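# Fold a held skirt in half, waistband onto hem

## Task

The two hands start out already gripping the two ends of the skirt's waistband. Fold the skirt over in half so the waistband ends up on top, approximately aligned with the hem and barely reaching beyond it. When done, the folded skirt must be reasonably flat and entirely on the table, and its lower half must also be flat.

## Robot and tools

Robot: two arms, left_arm and right_arm. left_arm carries a five-finger left hand, right_arm a right hand (mirror images). Bases in the scene frame: left_arm at (-0.002, +0.336, +0.014) m, right_arm at (+0.034, -0.235, +0.016) m, both turned only slightly about z. The scene frame has its origin at table-top height between the arms, +z up, +x out over the table, and left_arm on the +y side. Image left/right does not match arm names. A post stands behind the arms.

Frames: reported hand positions (metres) and end_effector_quat_wxyz are in each arm's own base frame. Motion offsets are along the axes of that arm's current Hand target. The hand point sits 0.05 m in front of the palm and 0.15 m from the wrist face along the fingers. Its +z runs along straight fingers, +y comes out of the palm, +x runs across the palm away from the thumb on the right hand and toward the thumb on the left hand. Straight fingertips reach 0.06-0.07 m past the point; a wrist bracket on the little-finger side can strike things.

The row: every motion command is a row of exactly 28 numbers, each in [-1, 1], always covering both arms. Order: left_arm dx, dy, dz, rx, ry, rz; left hand little, ring, middle, index, thumb_bend, thumb_turn, force_limit, speed; then the same 14 for right_arm and right hand. dx..rz are an offset (not a pose) from the Hand target as it stood when the action or move began, in that target's own axes; 1.0 = 0.6 m of travel or 180 degrees, and rx, ry, rz form one rotation vector. So 0.05 is 3 cm. All rows of one action count from the same start, not from the previous row, and repeating an offset in a later call moves further. Six zeros means no new pose request for that arm. Hand numbers are absolute: fingers +1 straight, -1 curled; thumb_bend +1 straight, -1 bent; thumb_turn +1 beside the palm, -1 opposite the fingers. force_limit maps -1..+1 to about 0..10 N at the fingertip (0..15 N for the two thumb motors); speed rises from near zero at -1 to full at +0.48 and above. There is no 'keep' value: to leave a hand as is, resend the last eight hand numbers you actually sent (or, if none yet, its hand_measured six plus hand_force_limit and hand_speed). Since the hands already hold the waistband, keep resending their grip numbers unchanged in every row, or the skirt can slip free.

execute_actions(actions, cameras): actions is a list of actions; each action is a list of up to 15 rows, one per 1/30 s step, the last row held through step 15. Images come back only for an empty actions list or when cameras names them (cam_high, cam_left_wrist, cam_right_wrist, or ["all"]).

move(target, speed, blend, blocking, cameras): target is one 28-number row or a list of up to 15 rows; every row's offsets count from the Hand targets at the move's start. speed is path top speed in m/s (0.002 to 4.3, default 0.25; turning limited to twice that in rad/s), one value or one per target. blend (m) rounds corners between listed targets; 0 stops at each. Paths all finish together, are cut at 10 s, and do not avoid obstacles or the other arm. blocking=false returns after about 0.5 s while motion continues. The result adds a 'move:' line giving the ending (done, off_target, moving, held, fault) and any limits (paced = clipped pose, held = checks withheld steps).

wait(seconds): lets time run (0-3600 s) without new commands; a running move keeps going. stop(): brakes a running move. zoom_image(camera, region=[x0,y0,x1,y1]) enlarges part of the latest image of that camera (max 504x504 region; images are 672x504). show_instructions() shows the reference pages. finished_scene() ends the scene for good.

Results: end_effector_position and quaternion per arm, Hand target (the last commanded pose after clipping, the base for the next offsets), joint positions, velocities and torques, and per hand hand_measured, hand_stopped_by (moving, target, force, stalled, fault), hand_load_n (positive when the finger is pushed open), hand_force_limit, hand_speed. A grip load falling near 0 means the cloth was lost. Execute results also list positions at some steps. Hands often rest 1-5 cm short of the command, usually low, from friction or weight; that is not contact. If still short, send the remaining gap as a fresh offset. Orientation commands are clipped to 40 degrees from the current one per step, and even small turns can shift the hand point noticeably.

Care: fold by lifting and carrying the waistband over toward the hem, lowering gently and releasing only once it lies still and low, so nothing drops. Keep the whole skirt on the table; anything left off the table fails the task. Avoid fast contact, pressing hard into the table, hitting fixed objects, and bringing the two hands or arms into contact, which can end the scene. Keep finger loads moderate and close gently (speed about -0.94 or lower). Long holds or stretched arms heat motors; at 85 °C a MOTOR HOT line appears and at 100 °C the arm drops for 30-60 s. The fold must stay in place after the robot lets go.

Each tool is called as a command line: name --argument value for each argument, lists and objects as JSON in quotes; but a table of rows of numbers goes row by row, as --pt "numbers of a row", without its own name.

Reference images:

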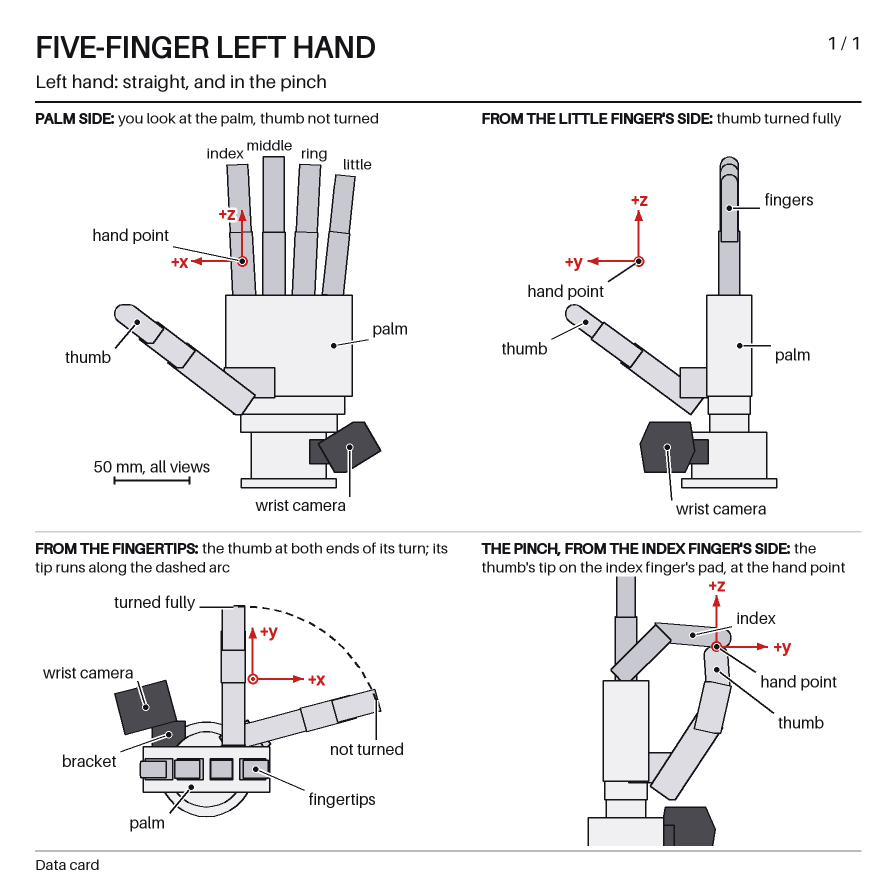

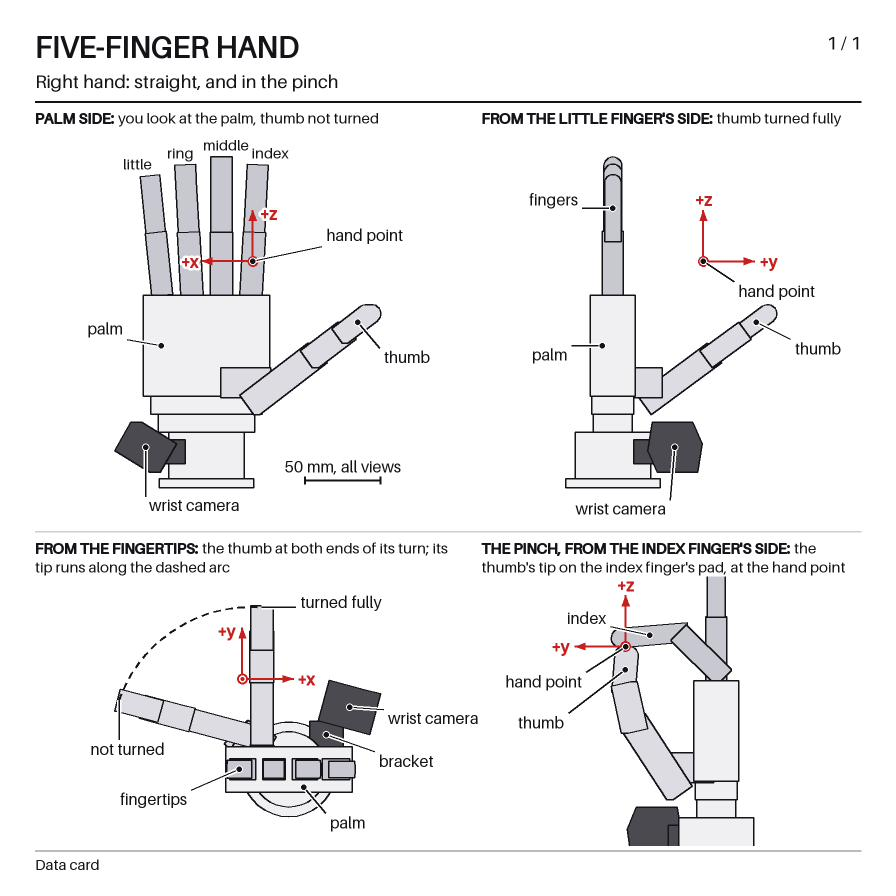

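## Session

execute_actions --actions '[]' --cameras '["all"]'

Scene clock: 0.00 s.
left_arm: end_effector_position=(+0.2310, -0.1517, +0.0490) hand_measured=(-1.000, -1.000, -0.304, -0.314, +0.282, -0.952) hand_load_n=(+0.0, +0.0, +8.5, +2.0, +5.5, +0.5) hand_stopped_by=(target, target, target, target, target, target) hand_force_limit=0.00 hand_speed=-0.80 end_effector_quat_wxyz=(+0.100, +0.091, +0.798, -0.587) | right_arm: end_effector_position=(+0.1977, +0.1392, +0.0505) hand_measured=(-1.000, -1.000, -0.302, -0.314, +0.284, -0.952) hand_load_n=(+0.0, +0.5, +16.0, +9.5, +10.5, +0.5) hand_stopped_by=(target, target, target, target, target, target) hand_force_limit=0.00 hand_speed=-0.80 end_effector_quat_wxyz=(-0.561, +0.801, +0.062, +0.198)
Joint positions: left_arm=[0.067 1.247 0.468 -0.828 1.276 1.891] | right_arm=[-0.136 0.832 0.231 -0.582 -1.249 -1.58]
Joint velocities: within noise
Joint torques (N m): no reading
Heat: left arm: hottest waist 34 °C; right arm: hottest shoulder 34 °C.
Hand target: left_arm +0.2373, -0.1513, +0.0526; +0.106, +0.094, +0.798, -0.586 | right_arm +0.2036, +0.1383, +0.0556; -0.560, +0.801, +0.066, +0.203

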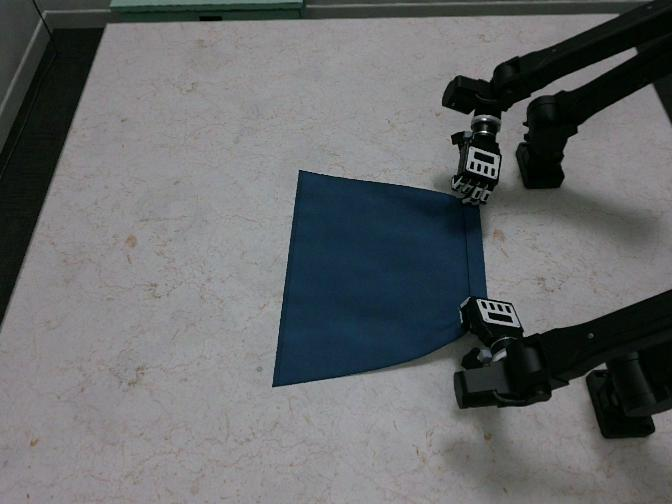

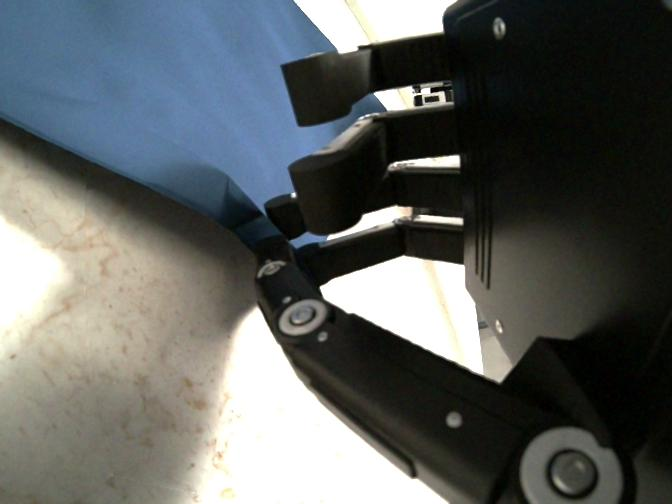

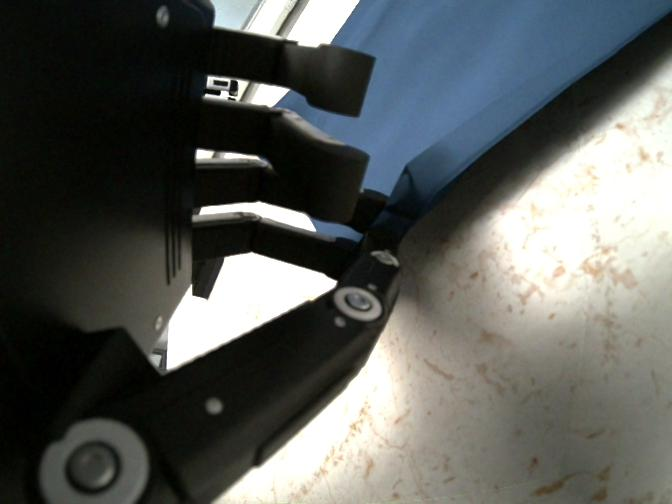

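zoom_image --camera "cam_high" --region '[240, 100, 660, 460]'

zoom_image --camera "cam_high" --region '[420, 150, 560, 260]'

zoom_image --camera "cam_high" --region '[420, 270, 560, 420]'

Scaled by 1.200 from the camera's image (finer frame: 960x720).

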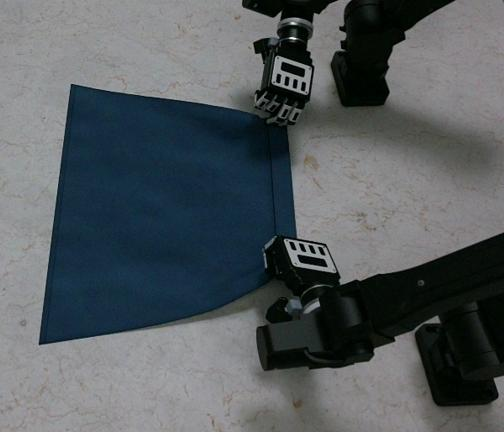

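Scaled by 3.600 from the camera's image (finer frame: 960x720).

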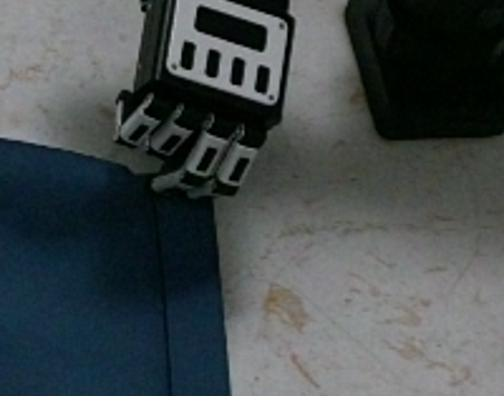

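Scaled by 3.360 from the camera's image (finer frame: 960x720).

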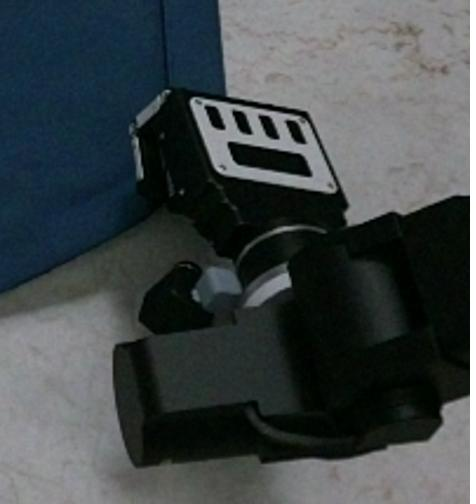

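zoom_image --camera "cam_left_wrist" --region '[150, 100, 450, 350]'

zoom_image --camera "cam_right_wrist" --region '[200, 100, 500, 350]'

Scaled by 1.680 from the camera's image (finer frame: 960x720).

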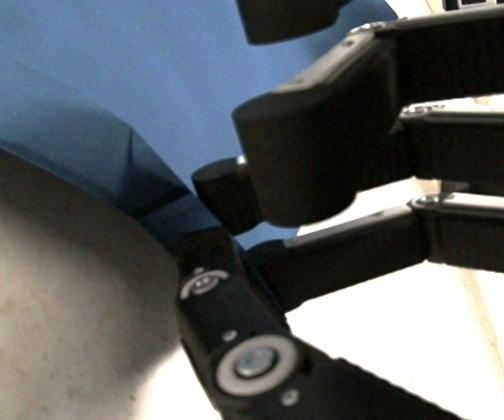

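Scaled by 1.680 from the camera's image (finer frame: 960x720).

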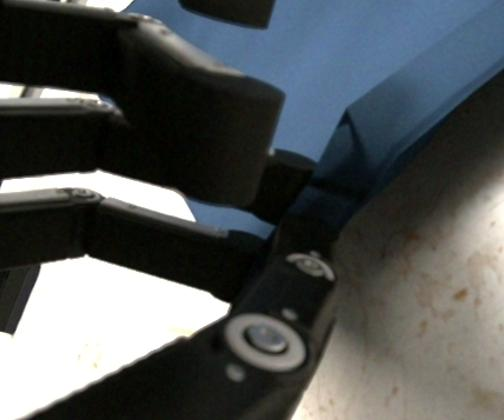

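move --pt "-0.0599 -0.0826 -0.0264 0 0 0 -1.0 -1.0 -0.304 -0.314 0.282 -0.952 0.0 -0.8 0.0702 -0.0756 -0.0215 0 0 0 -1.0 -1.0 -0.302 -0.314 0.284 -0.952 0.0 -0.8" --speed 0.1 --cameras '["all"]'

Scene clock: 275.13 s.
left_arm: end_effector_position=(+0.2422, -0.1515, +0.0980) hand_measured=(-1.000, -1.000, -0.302, -0.314, +0.282, -0.952) hand_load_n=(+0.0, +0.0, +8.0, +2.0, +6.0, +0.5) hand_stopped_by=(target, target, force, target, target, target) hand_force_limit=0.00 hand_speed=-0.80 end_effector_quat_wxyz=(+0.090, +0.078, +0.799, -0.589) | right_arm: end_effector_position=(+0.2087, +0.1390, +0.0947) hand_measured=(-1.000, -1.000, -0.300, -0.314, +0.288, -0.952) hand_load_n=(+0.0, +0.0, +13.5, +8.0, +10.0, +0.0) hand_stopped_by=(target, target, force, force, force, target) hand_force_limit=0.00 hand_speed=-0.80 end_effector_quat_wxyz=(-0.564, +0.804, +0.046, +0.184)
Joint positions: left_arm=[0.066 1.166 0.571 -1.013 1.276 1.857] | right_arm=[-0.128 0.773 0.344 -0.743 -1.243 -1.525]
Joint torques (N m): left_arm=[0.26 -4.31 10.5 -0.2 0.69 0.07] | right_arm=[0.44 -2.14 11.11 0.42 -0.74 -0.18]
Heat: left arm: hottest elbow 37 °C; right arm: hottest elbow 44 °C.
Hand target: left_arm +0.2573, -0.1518, +0.1125; +0.106, +0.094, +0.798, -0.586 | right_arm +0.2235, +0.1378, +0.1156; -0.560, +0.801, +0.066, +0.203
Off the commanded pose: left_arm 0.021 m, 3 deg | right_arm 0.026 m, 3 deg.
move: off_target (left_arm, right_arm)

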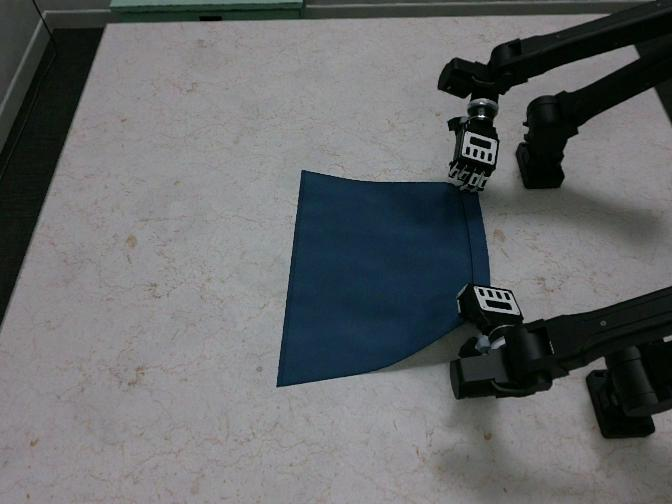

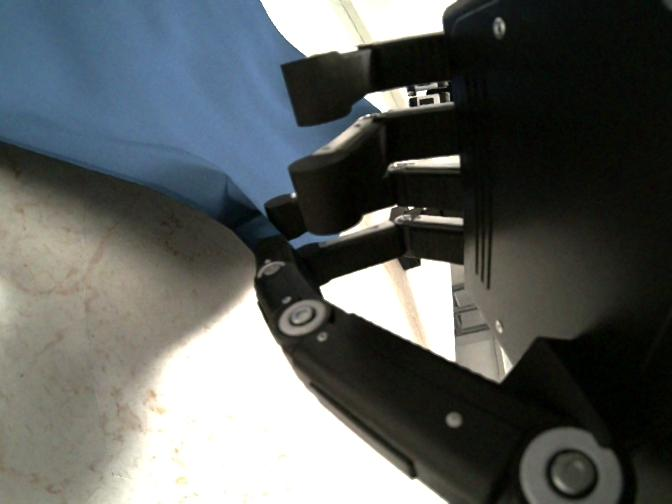

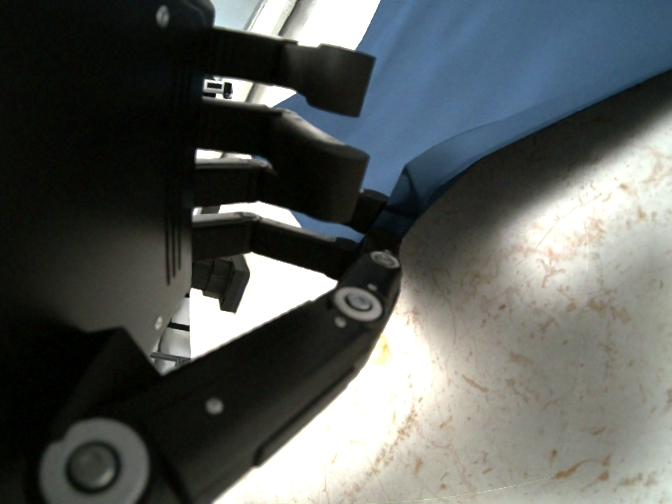

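move --pt "-0.1354 -0.0451 -0.0147 0 0 0 -1.0 -1.0 -0.304 -0.314 0.282 -0.952 0.0 -0.8 0.1397 -0.0327 0.0026 0 0 0 -1.0 -1.0 -0.302 -0.314 0.284 -0.952 0.0 -0.8" --pt "-0.3255 -0.0419 -0.0142 0 0 0 -1.0 -1.0 -0.304 -0.314 0.282 -0.952 0.0 -0.8 0.3268 -0.0137 0.0304 0 0 0 -1.0 -1.0 -0.302 -0.314 0.284 -0.952 0.0 -0.8" --speed 0.12 --blend 0.03 --cameras '["all"]'

Scene clock: 302.70 s.
left_arm: end_effector_position=(+0.4222, -0.1546, +0.1807) hand_measured=(-1.000, -1.000, -0.302, -0.314, +0.282, -0.952) hand_load_n=(+0.0, +0.0, +3.5, +2.5, +6.5, +0.5) hand_stopped_by=(target, target, force, target, target, target) hand_force_limit=0.00 hand_speed=-0.80 end_effector_quat_wxyz=(+0.096, +0.083, +0.799, -0.588) | right_arm: end_effector_position=(+0.3818, +0.1308, +0.1792) hand_measured=(-1.000, -1.000, -0.300, -0.314, +0.288, -0.952) hand_load_n=(+0.0, +0.0, +12.5, +8.0, +10.0, +0.0) hand_stopped_by=(target, target, force, force, force, target) hand_force_limit=0.00 hand_speed=-0.80 end_effector_quat_wxyz=(-0.563, +0.804, +0.047, +0.185)
Joint positions: left_arm=[0.031 1.503 1.13 -1.106 1.276 1.739] | right_arm=[-0.087 1.225 0.84 -0.682 -1.224 -1.417]
Joint torques (N m): left_arm=[0.32 -8.18 12.11 0.1 0.6 0.03] | right_arm=[0.85 -7.77 11.66 1.73 -0.59 -0.05]
Heat: left arm: hottest elbow 37 °C; right arm: hottest elbow 45 °C.
Hand target: left_arm +0.4375, -0.1562, +0.1925; +0.106, +0.094, +0.798, -0.586 | right_arm +0.4036, +0.1336, +0.1956; -0.560, +0.801, +0.066, +0.203
Off the commanded pose: left_arm 0.019 m, 2 deg | right_arm 0.028 m, 3 deg.
move: off_target (left_arm, right_arm)

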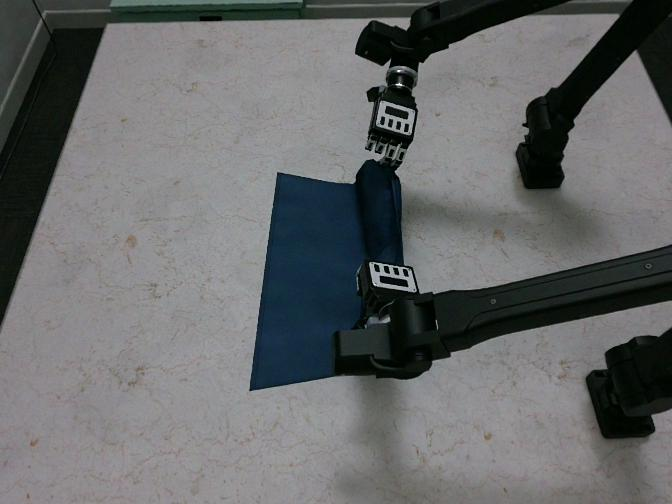

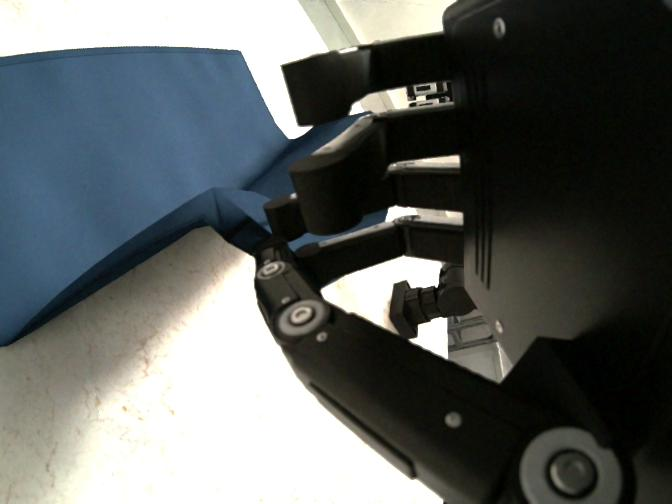

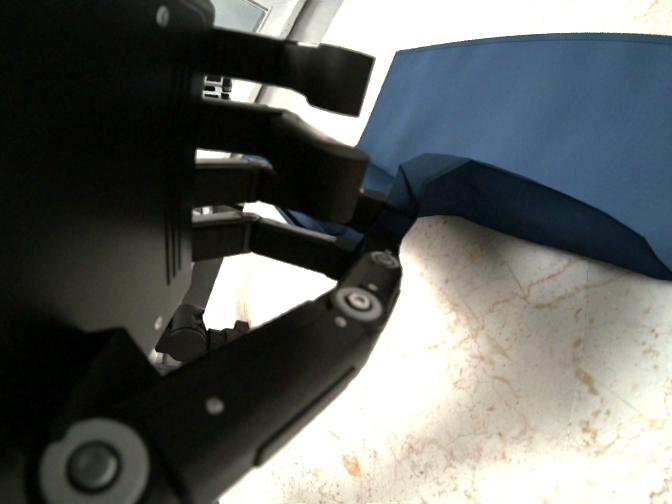

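move --pt "-0.0915 0.042 0.013 0 0 0 -1.0 -1.0 -0.304 -0.314 0.282 -0.952 0.0 -0.8 0.0845 0.0487 0.028 0 0 0 -1.0 -1.0 -0.302 -0.314 0.284 -0.952 0.0 -0.8" --pt "-0.1792 0.1243 0.039 0 0 0 -1.0 -1.0 -0.304 -0.314 0.282 -0.952 0.0 -0.8 0.16 0.1363 0.07 0 0 0 -1.0 -1.0 -0.302 -0.314 0.284 -0.952 0.0 -0.8" --speed 0.12 --blend 0.03 --cameras '["all"]'

Scene clock: 345.30 s.
left_arm: end_effector_position=(+0.5477, -0.1554, +0.1403) hand_measured=(-1.000, -1.000, -0.302, -0.314, +0.282, -0.952) hand_load_n=(+0.0, +0.0, +2.5, +0.0, +5.0, +1.0) hand_stopped_by=(target, target, force, target, target, target) hand_force_limit=0.00 hand_speed=-0.80 end_effector_quat_wxyz=(+0.097, +0.085, +0.799, -0.588) | right_arm: end_effector_position=(+0.5065, +0.1259, +0.1397) hand_measured=(-1.000, -1.000, -0.300, -0.314, +0.288, -0.952) hand_load_n=(+0.0, +0.0, +12.5, +8.0, +10.0, +0.0) hand_stopped_by=(target, target, force, force, force, target) hand_force_limit=0.00 hand_speed=-0.80 end_effector_quat_wxyz=(-0.562, +0.804, +0.048, +0.188)
Joint positions: left_arm=[0.022 1.843 1.458 -1.066 1.275 1.716] | right_arm=[-0.074 1.59 1.092 -0.533 -1.215 -1.383]
Joint torques (N m): left_arm=[0.03 -12.28 11.62 0.7 0.61 -0.08] | right_arm=[0.91 -13.57 11.1 1.83 -0.64 -0.06]
Heat: left arm: hottest elbow 41 °C; right arm: hottest elbow 50 °C.
Hand target: left_arm +0.5625, -0.1595, +0.1474; +0.106, +0.094, +0.798, -0.586 | right_arm +0.5286, +0.1310, +0.1506; -0.560, +0.801, +0.066, +0.203
Off the commanded pose: left_arm 0.017 m, 1 deg | right_arm 0.025 m, 3 deg.
move: off_target (left_arm, right_arm)

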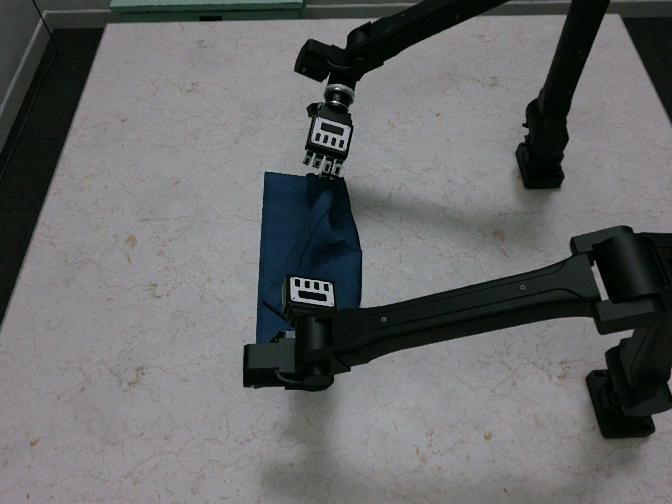

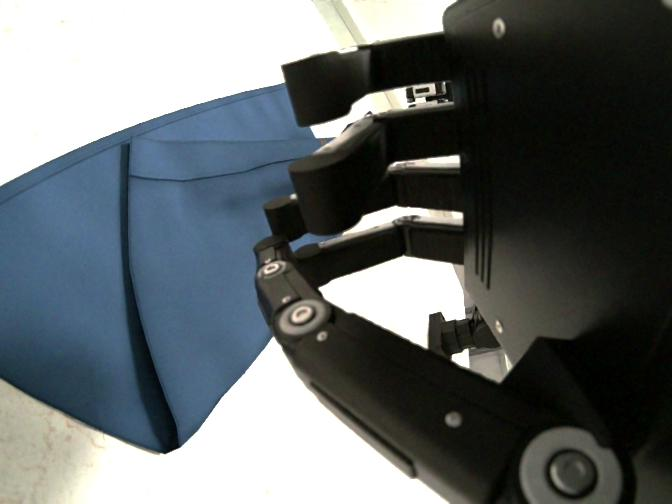

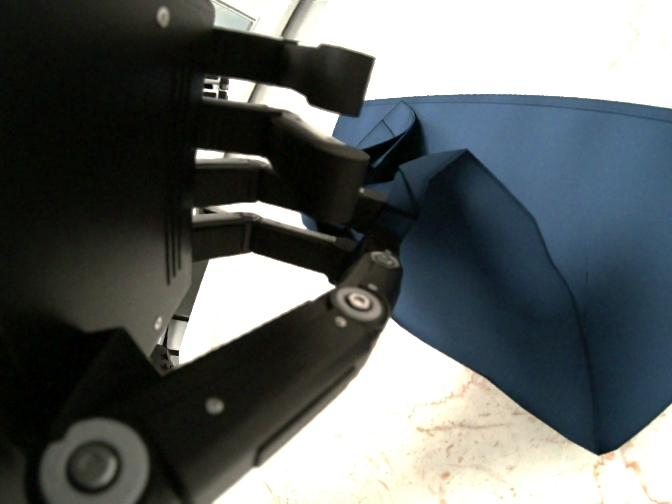

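zoom_image --camera "cam_high" --region '[220, 140, 400, 400]'

zoom_image --camera "cam_left_wrist" --region '[0, 50, 400, 480]'

Scaled by 1.938 from the camera's image (finer frame: 960x720).

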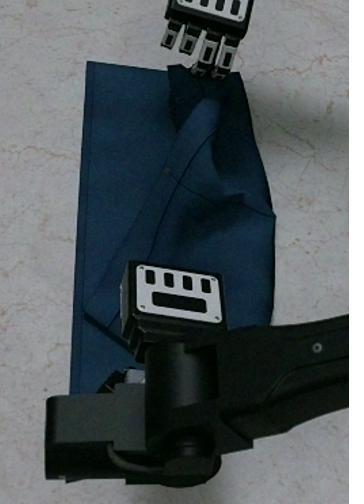

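Scaled by 1.172 from the camera's image (finer frame: 960x720).

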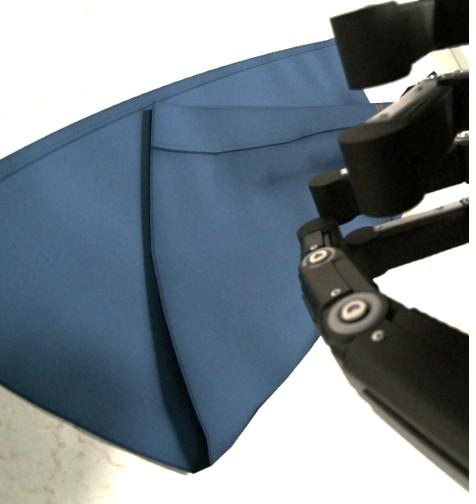

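move --pt "0.08 -0.06 -0.07 0 0 0 -1.0 -1.0 -0.304 -0.314 0.282 -0.952 0.0 -0.8 0.0795 0.0692 0.0173 0 0 0 -1.0 -1.0 -0.302 -0.314 0.284 -0.952 0.0 -0.8" --pt "0.1647 -0.1145 -0.1408 0 0 0 -1.0 -1.0 -0.304 -0.314 0.282 -0.952 0.0 -0.8 0.1155 0.1558 0.0367 0 0 0 -1.0 -1.0 -0.302 -0.314 0.284 -0.952 0.0 -0.8" --speed 0.12 --blend 0.03 --cameras '["all"]'

Scene clock: 391.93 s.
left_arm: end_effector_position=(+0.4474, -0.0998, +0.2059) hand_measured=(-1.000, -1.000, -0.302, -0.314, +0.282, -0.952) hand_load_n=(+0.0, +0.0, +3.0, +0.0, +5.0, +1.0) hand_stopped_by=(target, target, force, target, target, target) hand_force_limit=0.00 hand_speed=-0.80 end_effector_quat_wxyz=(+0.114, +0.078, +0.804, -0.578) | right_arm: end_effector_position=(+0.6070, +0.1191, +0.0872) hand_measured=(-1.000, -1.000, -0.300, -0.314, +0.288, -0.952) hand_load_n=(+0.0, +0.0, +12.5, +8.0, +10.0, +0.0) hand_stopped_by=(target, target, force, force, force, target) hand_force_limit=0.00 hand_speed=-0.80 end_effector_quat_wxyz=(-0.563, +0.803, +0.059, +0.186)
Joint positions: left_arm=[0.147 1.579 1.295 -1.438 1.256 2.022] | right_arm=[-0.074 1.899 1.368 -0.533 -1.226 -1.43]
Joint torques (N m): left_arm=[1.32 -10.64 7.34 -0.39 0.57 0.09] | right_arm=[-1.08 -18.14 10.8 1.02 -0.75 -0.23]
Heat: left arm: hottest elbow 40 °C; right arm: hottest elbow 52 °C.
Hand target: left_arm +0.4438, -0.0964, +0.2073; +0.106, +0.094, +0.798, -0.586 | right_arm +0.6281, +0.1087, +0.0906; -0.560, +0.801, +0.066, +0.203
Off the commanded pose: left_arm 0.005 m, 2 deg | right_arm 0.024 m, 2 deg.
joint sent to its limit (left arm) — joint 6 (wrist roll), upper limit. The joint targets are off in orientation, not in position.
move: off_target (right_arm)

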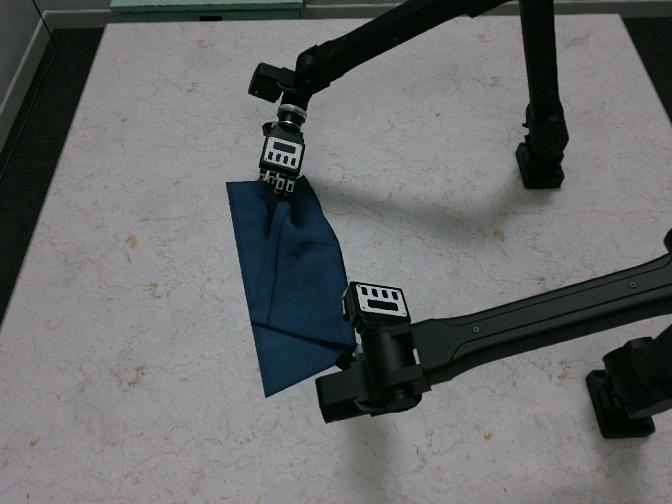

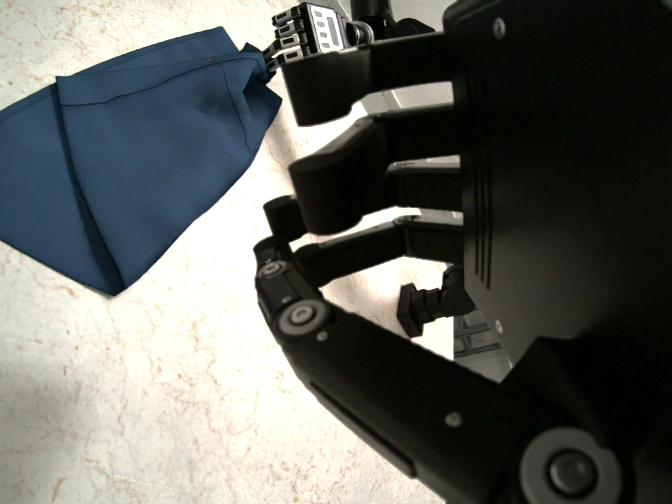

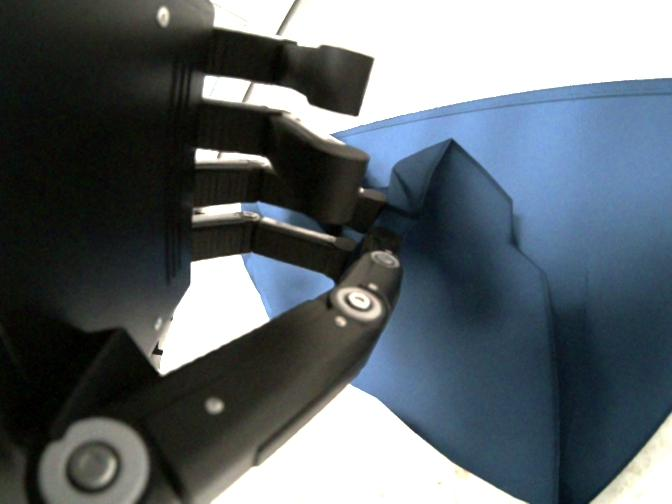

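zoom_image --camera "cam_high" --region '[200, 130, 440, 420]'

zoom_image --camera "cam_left_wrist" --region '[0, 0, 400, 320]'

zoom_image --camera "cam_right_wrist" --region '[200, 50, 672, 504]'

Scaled by 1.738 from the camera's image (finer frame: 960x720).

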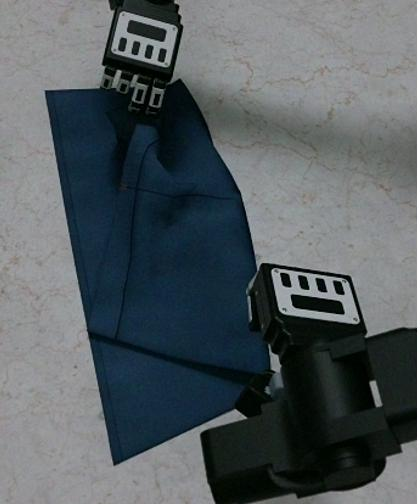

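Scaled by 1.260 from the camera's image (finer frame: 960x720).

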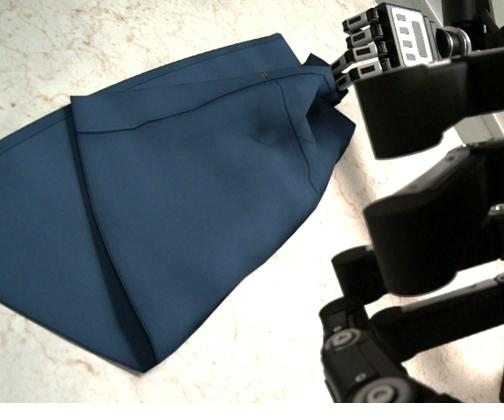

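Scaled by 1.068 from the camera's image (finer frame: 960x720).

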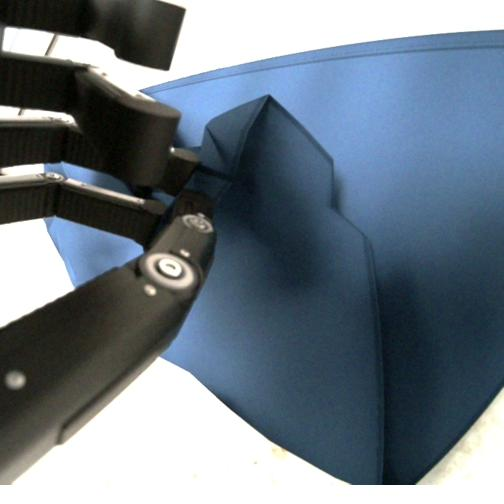

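move --pt "0 0 0 0 0 0 -1.0 -1.0 -0.304 -0.314 0.282 -0.952 0.0 -0.8 0.0917 -0.0397 -0.0143 0 0 0 -1.0 -1.0 -0.302 -0.314 0.284 -0.952 0.0 -0.8" --pt "0 0 0 0 0 0 -1.0 -1.0 -0.304 -0.314 0.282 -0.952 0.0 -0.8 0.1342 0.047 0.0147 0 0 0 -1.0 -1.0 -0.302 -0.314 0.284 -0.952 0.0 -0.8" --speed 0.1 --blend 0.02 --cameras '["all"]'

Scene clock: 460.77 s.
left_arm: end_effector_position=(+0.4474, -0.0998, +0.2059) hand_measured=(-1.000, -1.000, -0.302, -0.314, +0.282, -0.952) hand_load_n=(+0.0, +0.0, +2.5, +0.0, +5.0, +1.0) hand_stopped_by=(target, target, force, target, target, target) hand_force_limit=0.00 hand_speed=-0.80 end_effector_quat_wxyz=(+0.114, +0.078, +0.804, -0.578) | right_arm: end_effector_position=(+0.6949, +0.1105, +0.0955) hand_measured=(-1.000, -1.000, -0.300, -0.314, +0.288, -0.952) hand_load_n=(+0.0, +0.0, +12.5, +7.5, +10.0, +0.0) hand_stopped_by=(target, target, force, force, force, target) hand_force_limit=0.00 hand_speed=-0.80 end_effector_quat_wxyz=(-0.563, +0.802, +0.063, +0.191)
Joint positions: left_arm=[0.147 1.579 1.295 -1.438 1.256 2.022] | right_arm=[-0.077 2.096 1.713 -0.682 -1.229 -1.443]
Joint torques (N m): left_arm=[1.38 -10.7 7.32 -0.39 0.58 0.09] | right_arm=[-1.32 -21.48 11.59 0.59 -0.74 -0.23]
Heat: left arm: hottest elbow 38 °C; right arm: hottest elbow 55 °C.
Hand target: left_arm +0.4438, -0.0964, +0.2073; +0.105, +0.094, +0.798, -0.586 | right_arm +0.7129, +0.0966, +0.0955; -0.560, +0.801, +0.066, +0.203
Off the commanded pose: left_arm 0.005 m, 2 deg | right_arm 0.023 m, 2 deg.
joint sent to its limit (left arm) — joint 6 (wrist roll), upper limit. The joint targets are off in orientation, not in position.
move: off_target (right_arm)

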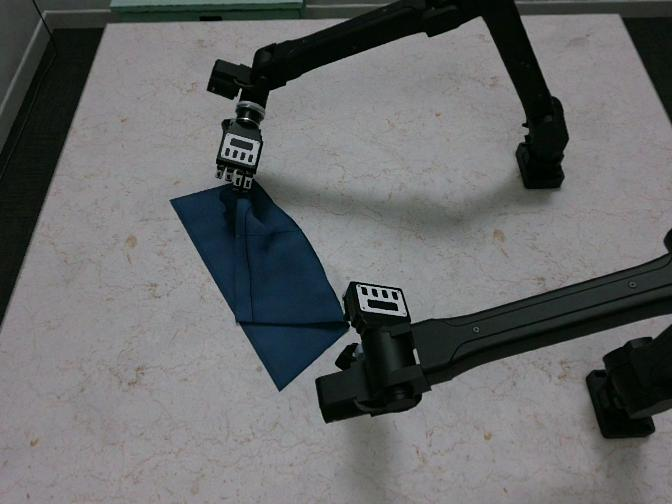

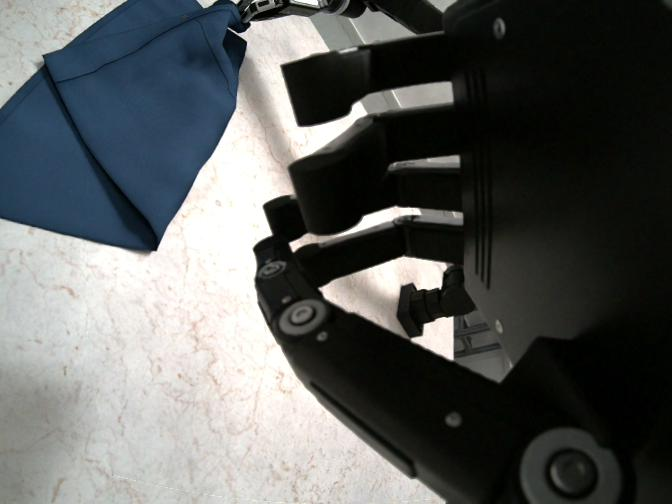

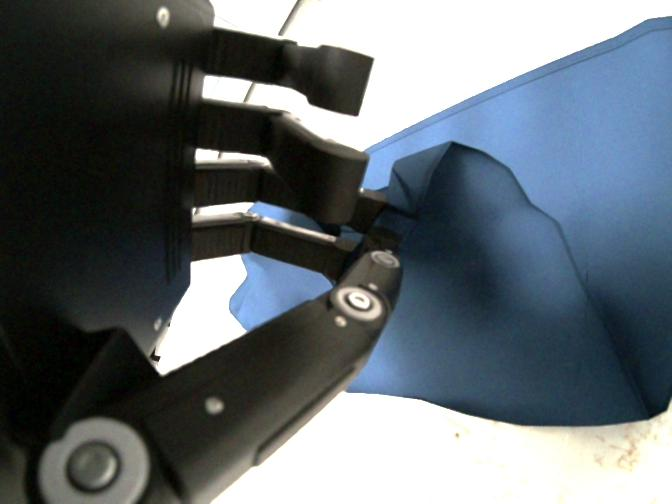

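move --target '[0,0,0,0,0,0,-1.0,-1.0,-0.304,-0.314,0.282,-0.952,0.0,-0.8,0.0262,0.1235,0.0397,0,0,0,-1.0,-1.0,-0.302,-0.314,0.284,-0.952,0.0,-0.8]' --speed 0.08 --cameras '["all"]'

Scene clock: 530.07 s.
left_arm: end_effector_position=(+0.4474, -0.0998, +0.2059) hand_measured=(-1.000, -1.000, -0.302, -0.314, +0.282, -0.952) hand_load_n=(+0.5, +0.0, +2.5, +0.0, +5.0, +1.0) hand_stopped_by=(target, target, force, target, target, target) hand_force_limit=0.00 hand_speed=-0.80 end_effector_quat_wxyz=(+0.114, +0.078, +0.804, -0.578) | right_arm: end_effector_position=(+0.7416, +0.1071, +0.0544) hand_measured=(-1.000, -1.000, -0.300, -0.314, +0.288, -0.952) hand_load_n=(+0.0, +0.0, +12.0, +6.0, +11.5, +0.0) hand_stopped_by=(target, target, force, force, force, target) hand_force_limit=0.00 hand_speed=-0.80 end_effector_quat_wxyz=(-0.567, +0.797, +0.071, +0.196)
Joint positions: left_arm=[0.147 1.579 1.295 -1.438 1.256 2.022] | right_arm=[-0.079 2.262 1.885 -0.682 -1.244 -1.456]
Joint torques (N m): left_arm=[1.26 -10.64 7.34 -0.39 0.58 0.1] | right_arm=[-1.49 -21.6 10.78 1.26 -0.25 -0.24]
Heat: left arm: hottest elbow 37 °C; right arm: hottest elbow 53 °C.
Hand target: left_arm +0.4438, -0.0964, +0.2073; +0.105, +0.094, +0.798, -0.586 | right_arm +0.7578, +0.0897, +0.0304; -0.560, +0.801, +0.066, +0.203
Off the commanded pose: left_arm 0.005 m, 2 deg | right_arm 0.034 m, 1 deg.
joint sent to its limit (left arm) — joint 6 (wrist roll), upper limit. The joint targets are off in orientation, not in position.
move: off_target (right_arm)

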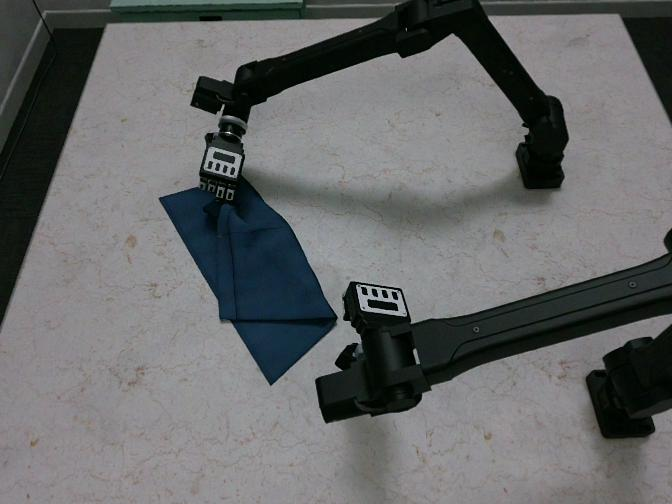

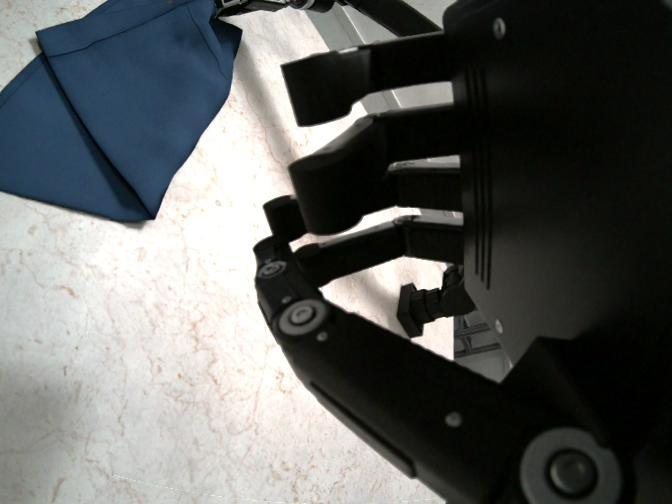

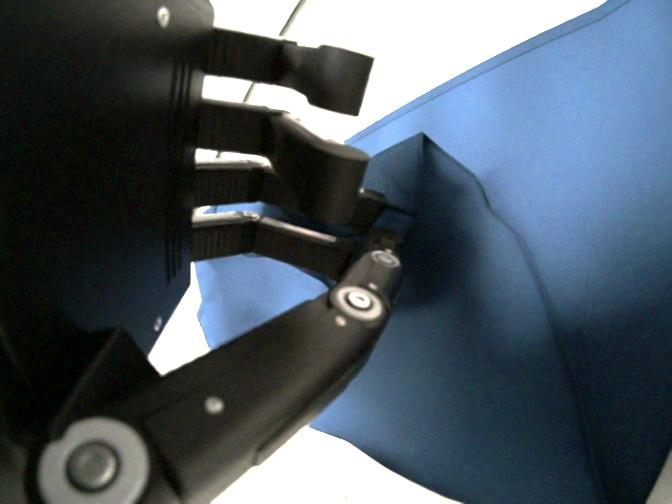

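zoom_image --camera "cam_high" --region '[130, 120, 370, 400]'

zoom_image --camera "cam_right_wrist" --region '[200, 50, 672, 504]'

Scaled by 1.800 from the camera's image (finer frame: 960x720).

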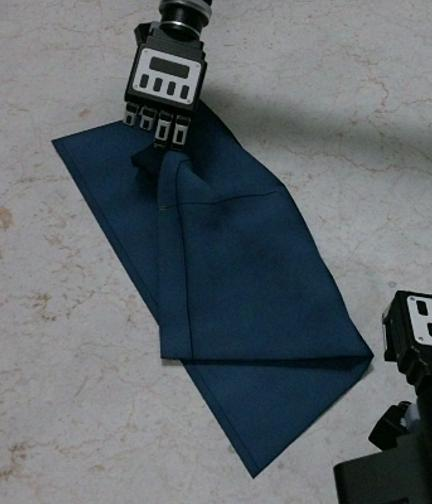

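Scaled by 1.068 from the camera's image (finer frame: 960x720).

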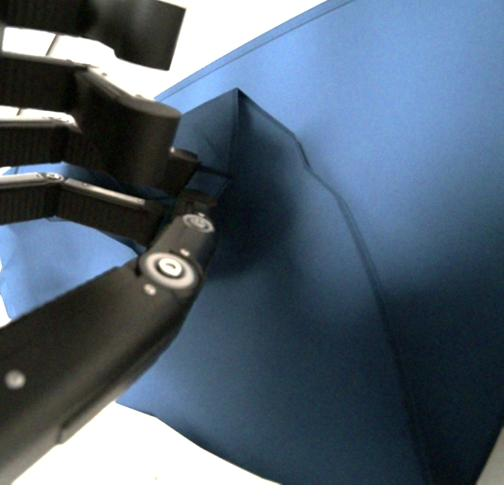

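move --pt "0 0 0 0 0 0 -1.0 -1.0 -0.304 -0.314 0.282 -0.952 0.0 -0.8 0.0243 -0.1598 -0.005 0 0 0 -1.0 -1.0 -0.302 -0.314 0.284 -0.952 0.0 -0.8" --pt "0 0 0 0 0 0 -1.0 -1.0 -0.304 -0.314 0.282 -0.952 0.0 -0.8 -0.073 -0.3748 0.0167 0 0 0 -1.0 -1.0 -0.302 -0.314 0.284 -0.952 0.0 -0.8" --speed 0.1 --blend 0.03 --cameras '["all"]'

Scene clock: 721.37 s.
left_arm: end_effector_position=(+0.4474, -0.0998, +0.2059) hand_measured=(-1.000, -1.000, -0.302, -0.314, +0.282, -0.952) hand_load_n=(+0.0, +0.0, +2.5, +0.0, +5.5, +1.0) hand_stopped_by=(target, target, force, target, target, target) hand_force_limit=0.00 hand_speed=-0.80 end_effector_quat_wxyz=(+0.114, +0.078, +0.804, -0.578) | right_arm: end_effector_position=(+0.6511, +0.1744, +0.2022) hand_measured=(-1.000, -1.000, -0.300, -0.314, +0.288, -0.952) hand_load_n=(+0.0, +0.0, +12.0, +6.0, +11.0, +0.0) hand_stopped_by=(target, target, force, force, force, target) hand_force_limit=0.00 hand_speed=-0.80 end_effector_quat_wxyz=(-0.557, +0.803, +0.058, +0.204)
Joint positions: left_arm=[0.147 1.579 1.295 -1.438 1.256 2.022] | right_arm=[0.024 1.842 1.579 -0.542 -1.146 -1.181]
Joint torques (N m): left_arm=[1.32 -10.7 7.31 -0.39 0.58 0.09] | right_arm=[1.26 -22.36 7.39 1.96 -0.61 0.01]
Heat: left arm: hottest elbow 37 °C; right arm: hottest elbow 59 °C.
Hand target: left_arm +0.4438, -0.0964, +0.2073; +0.105, +0.094, +0.798, -0.586 | right_arm +0.6459, +0.1863, +0.2056; -0.560, +0.801, +0.066, +0.203
Off the commanded pose: left_arm 0.005 m, 2 deg | right_arm 0.014 m, 1 deg.
joint sent to its limit (left arm) — joint 6 (wrist roll), upper limit. The joint targets are off in orientation, not in position.
move: off_target (right_arm)

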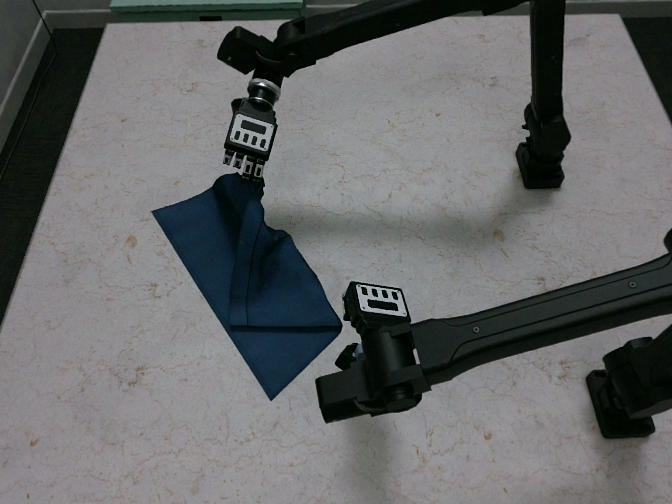

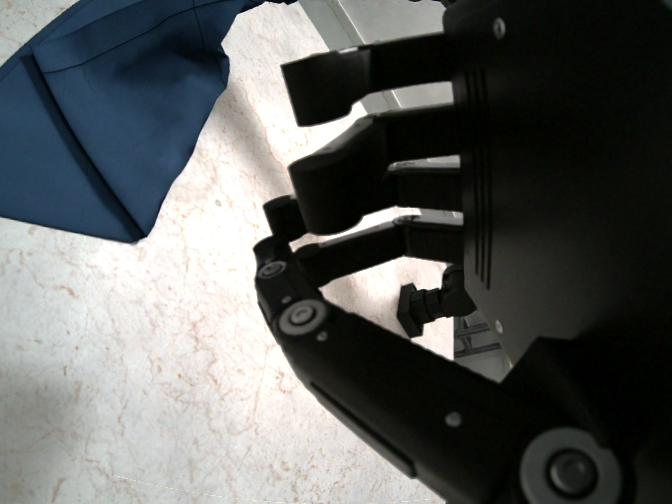

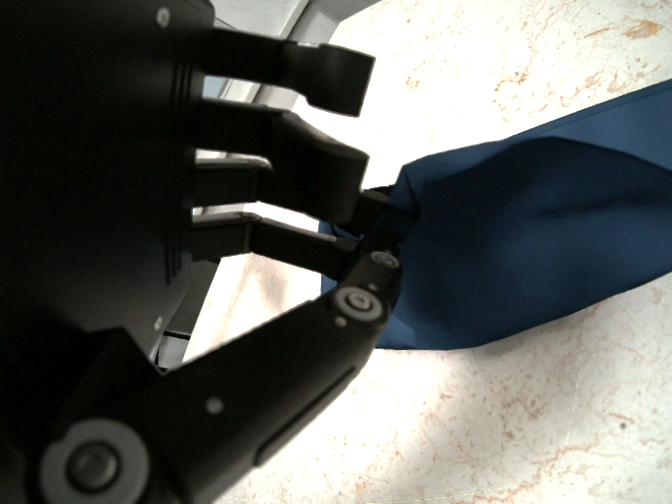

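move --pt "-0.0958 0.0037 0.0055 -0.1337 -0.4321 -0.2776 -1.0 -1.0 0.2 0.2 0.5 -0.952 0.0 -0.3 0 0 0 0 0 0 -1.0 -1.0 -0.302 -0.314 0.284 -0.952 0.0 -0.8" --pt "-0.3325 0.1088 0.1888 -0.1337 -0.4321 -0.2776 -1.0 -1.0 0.2 0.2 0.5 -0.952 0.0 -0.3 0 0 0 0 0 0 -1.0 -1.0 -0.302 -0.314 0.284 -0.952 0.0 -0.8" --speed 0.3 --blend 0.03 --cameras '["all"]'

Scene clock: 892.60 s.
left_arm: end_effector_position=(+0.6415, -0.1817, +0.1543) hand_measured=(-1.000, -1.000, +0.200, +0.200, +0.500, -0.952) hand_load_n=(+0.0, +0.0, +0.0, +0.0, +0.0, +0.0) hand_stopped_by=(target, target, target, target, target, target) hand_force_limit=0.00 hand_speed=-0.30 end_effector_quat_wxyz=(-0.336, +0.621, -0.628, +0.327) | right_arm: end_effector_position=(+0.6511, +0.1744, +0.2022) hand_measured=(-1.000, -1.000, -0.300, -0.314, +0.288, -0.952) hand_load_n=(+0.0, +0.0, +12.0, +6.5, +11.0, +0.0) hand_stopped_by=(target, target, force, force, force, target) hand_force_limit=0.00 hand_speed=-0.80 end_effector_quat_wxyz=(-0.557, +0.803, +0.057, +0.204)
Joint positions: left_arm=[-0.288 1.659 1.269 -0.226 -0.244 -0.15] | right_arm=[0.024 1.842 1.579 -0.542 -1.146 -1.18]
Joint torques (N m): left_arm=[0.26 -10.99 13.15 2.17 -0.33 -0.09] | right_arm=[1.26 -22.3 7.38 1.99 -0.61 0.02]
Heat: left arm: hottest elbow 38 °C; right arm: hottest elbow 49 °C.
Hand target: left_arm +0.6599, -0.1907, +0.1705; -0.342, +0.619, -0.618, +0.343 | right_arm +0.6458, +0.1863, +0.2055; -0.560, +0.801, +0.066, +0.203
Off the commanded pose: left_arm 0.026 m, 2 deg | right_arm 0.013 m, 1 deg.
move: off_target (left_arm)

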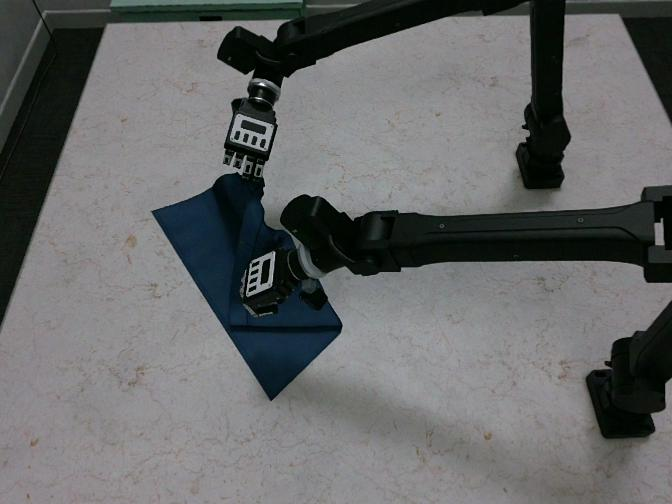

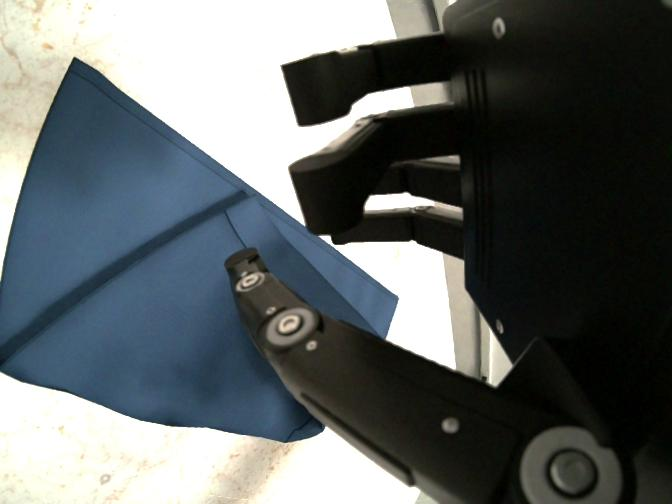

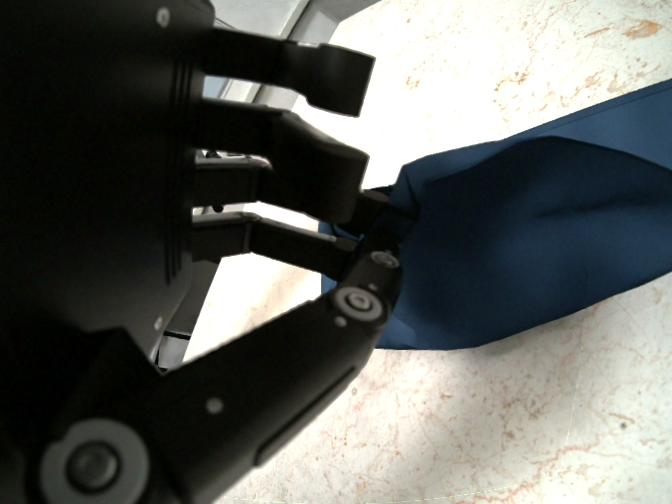

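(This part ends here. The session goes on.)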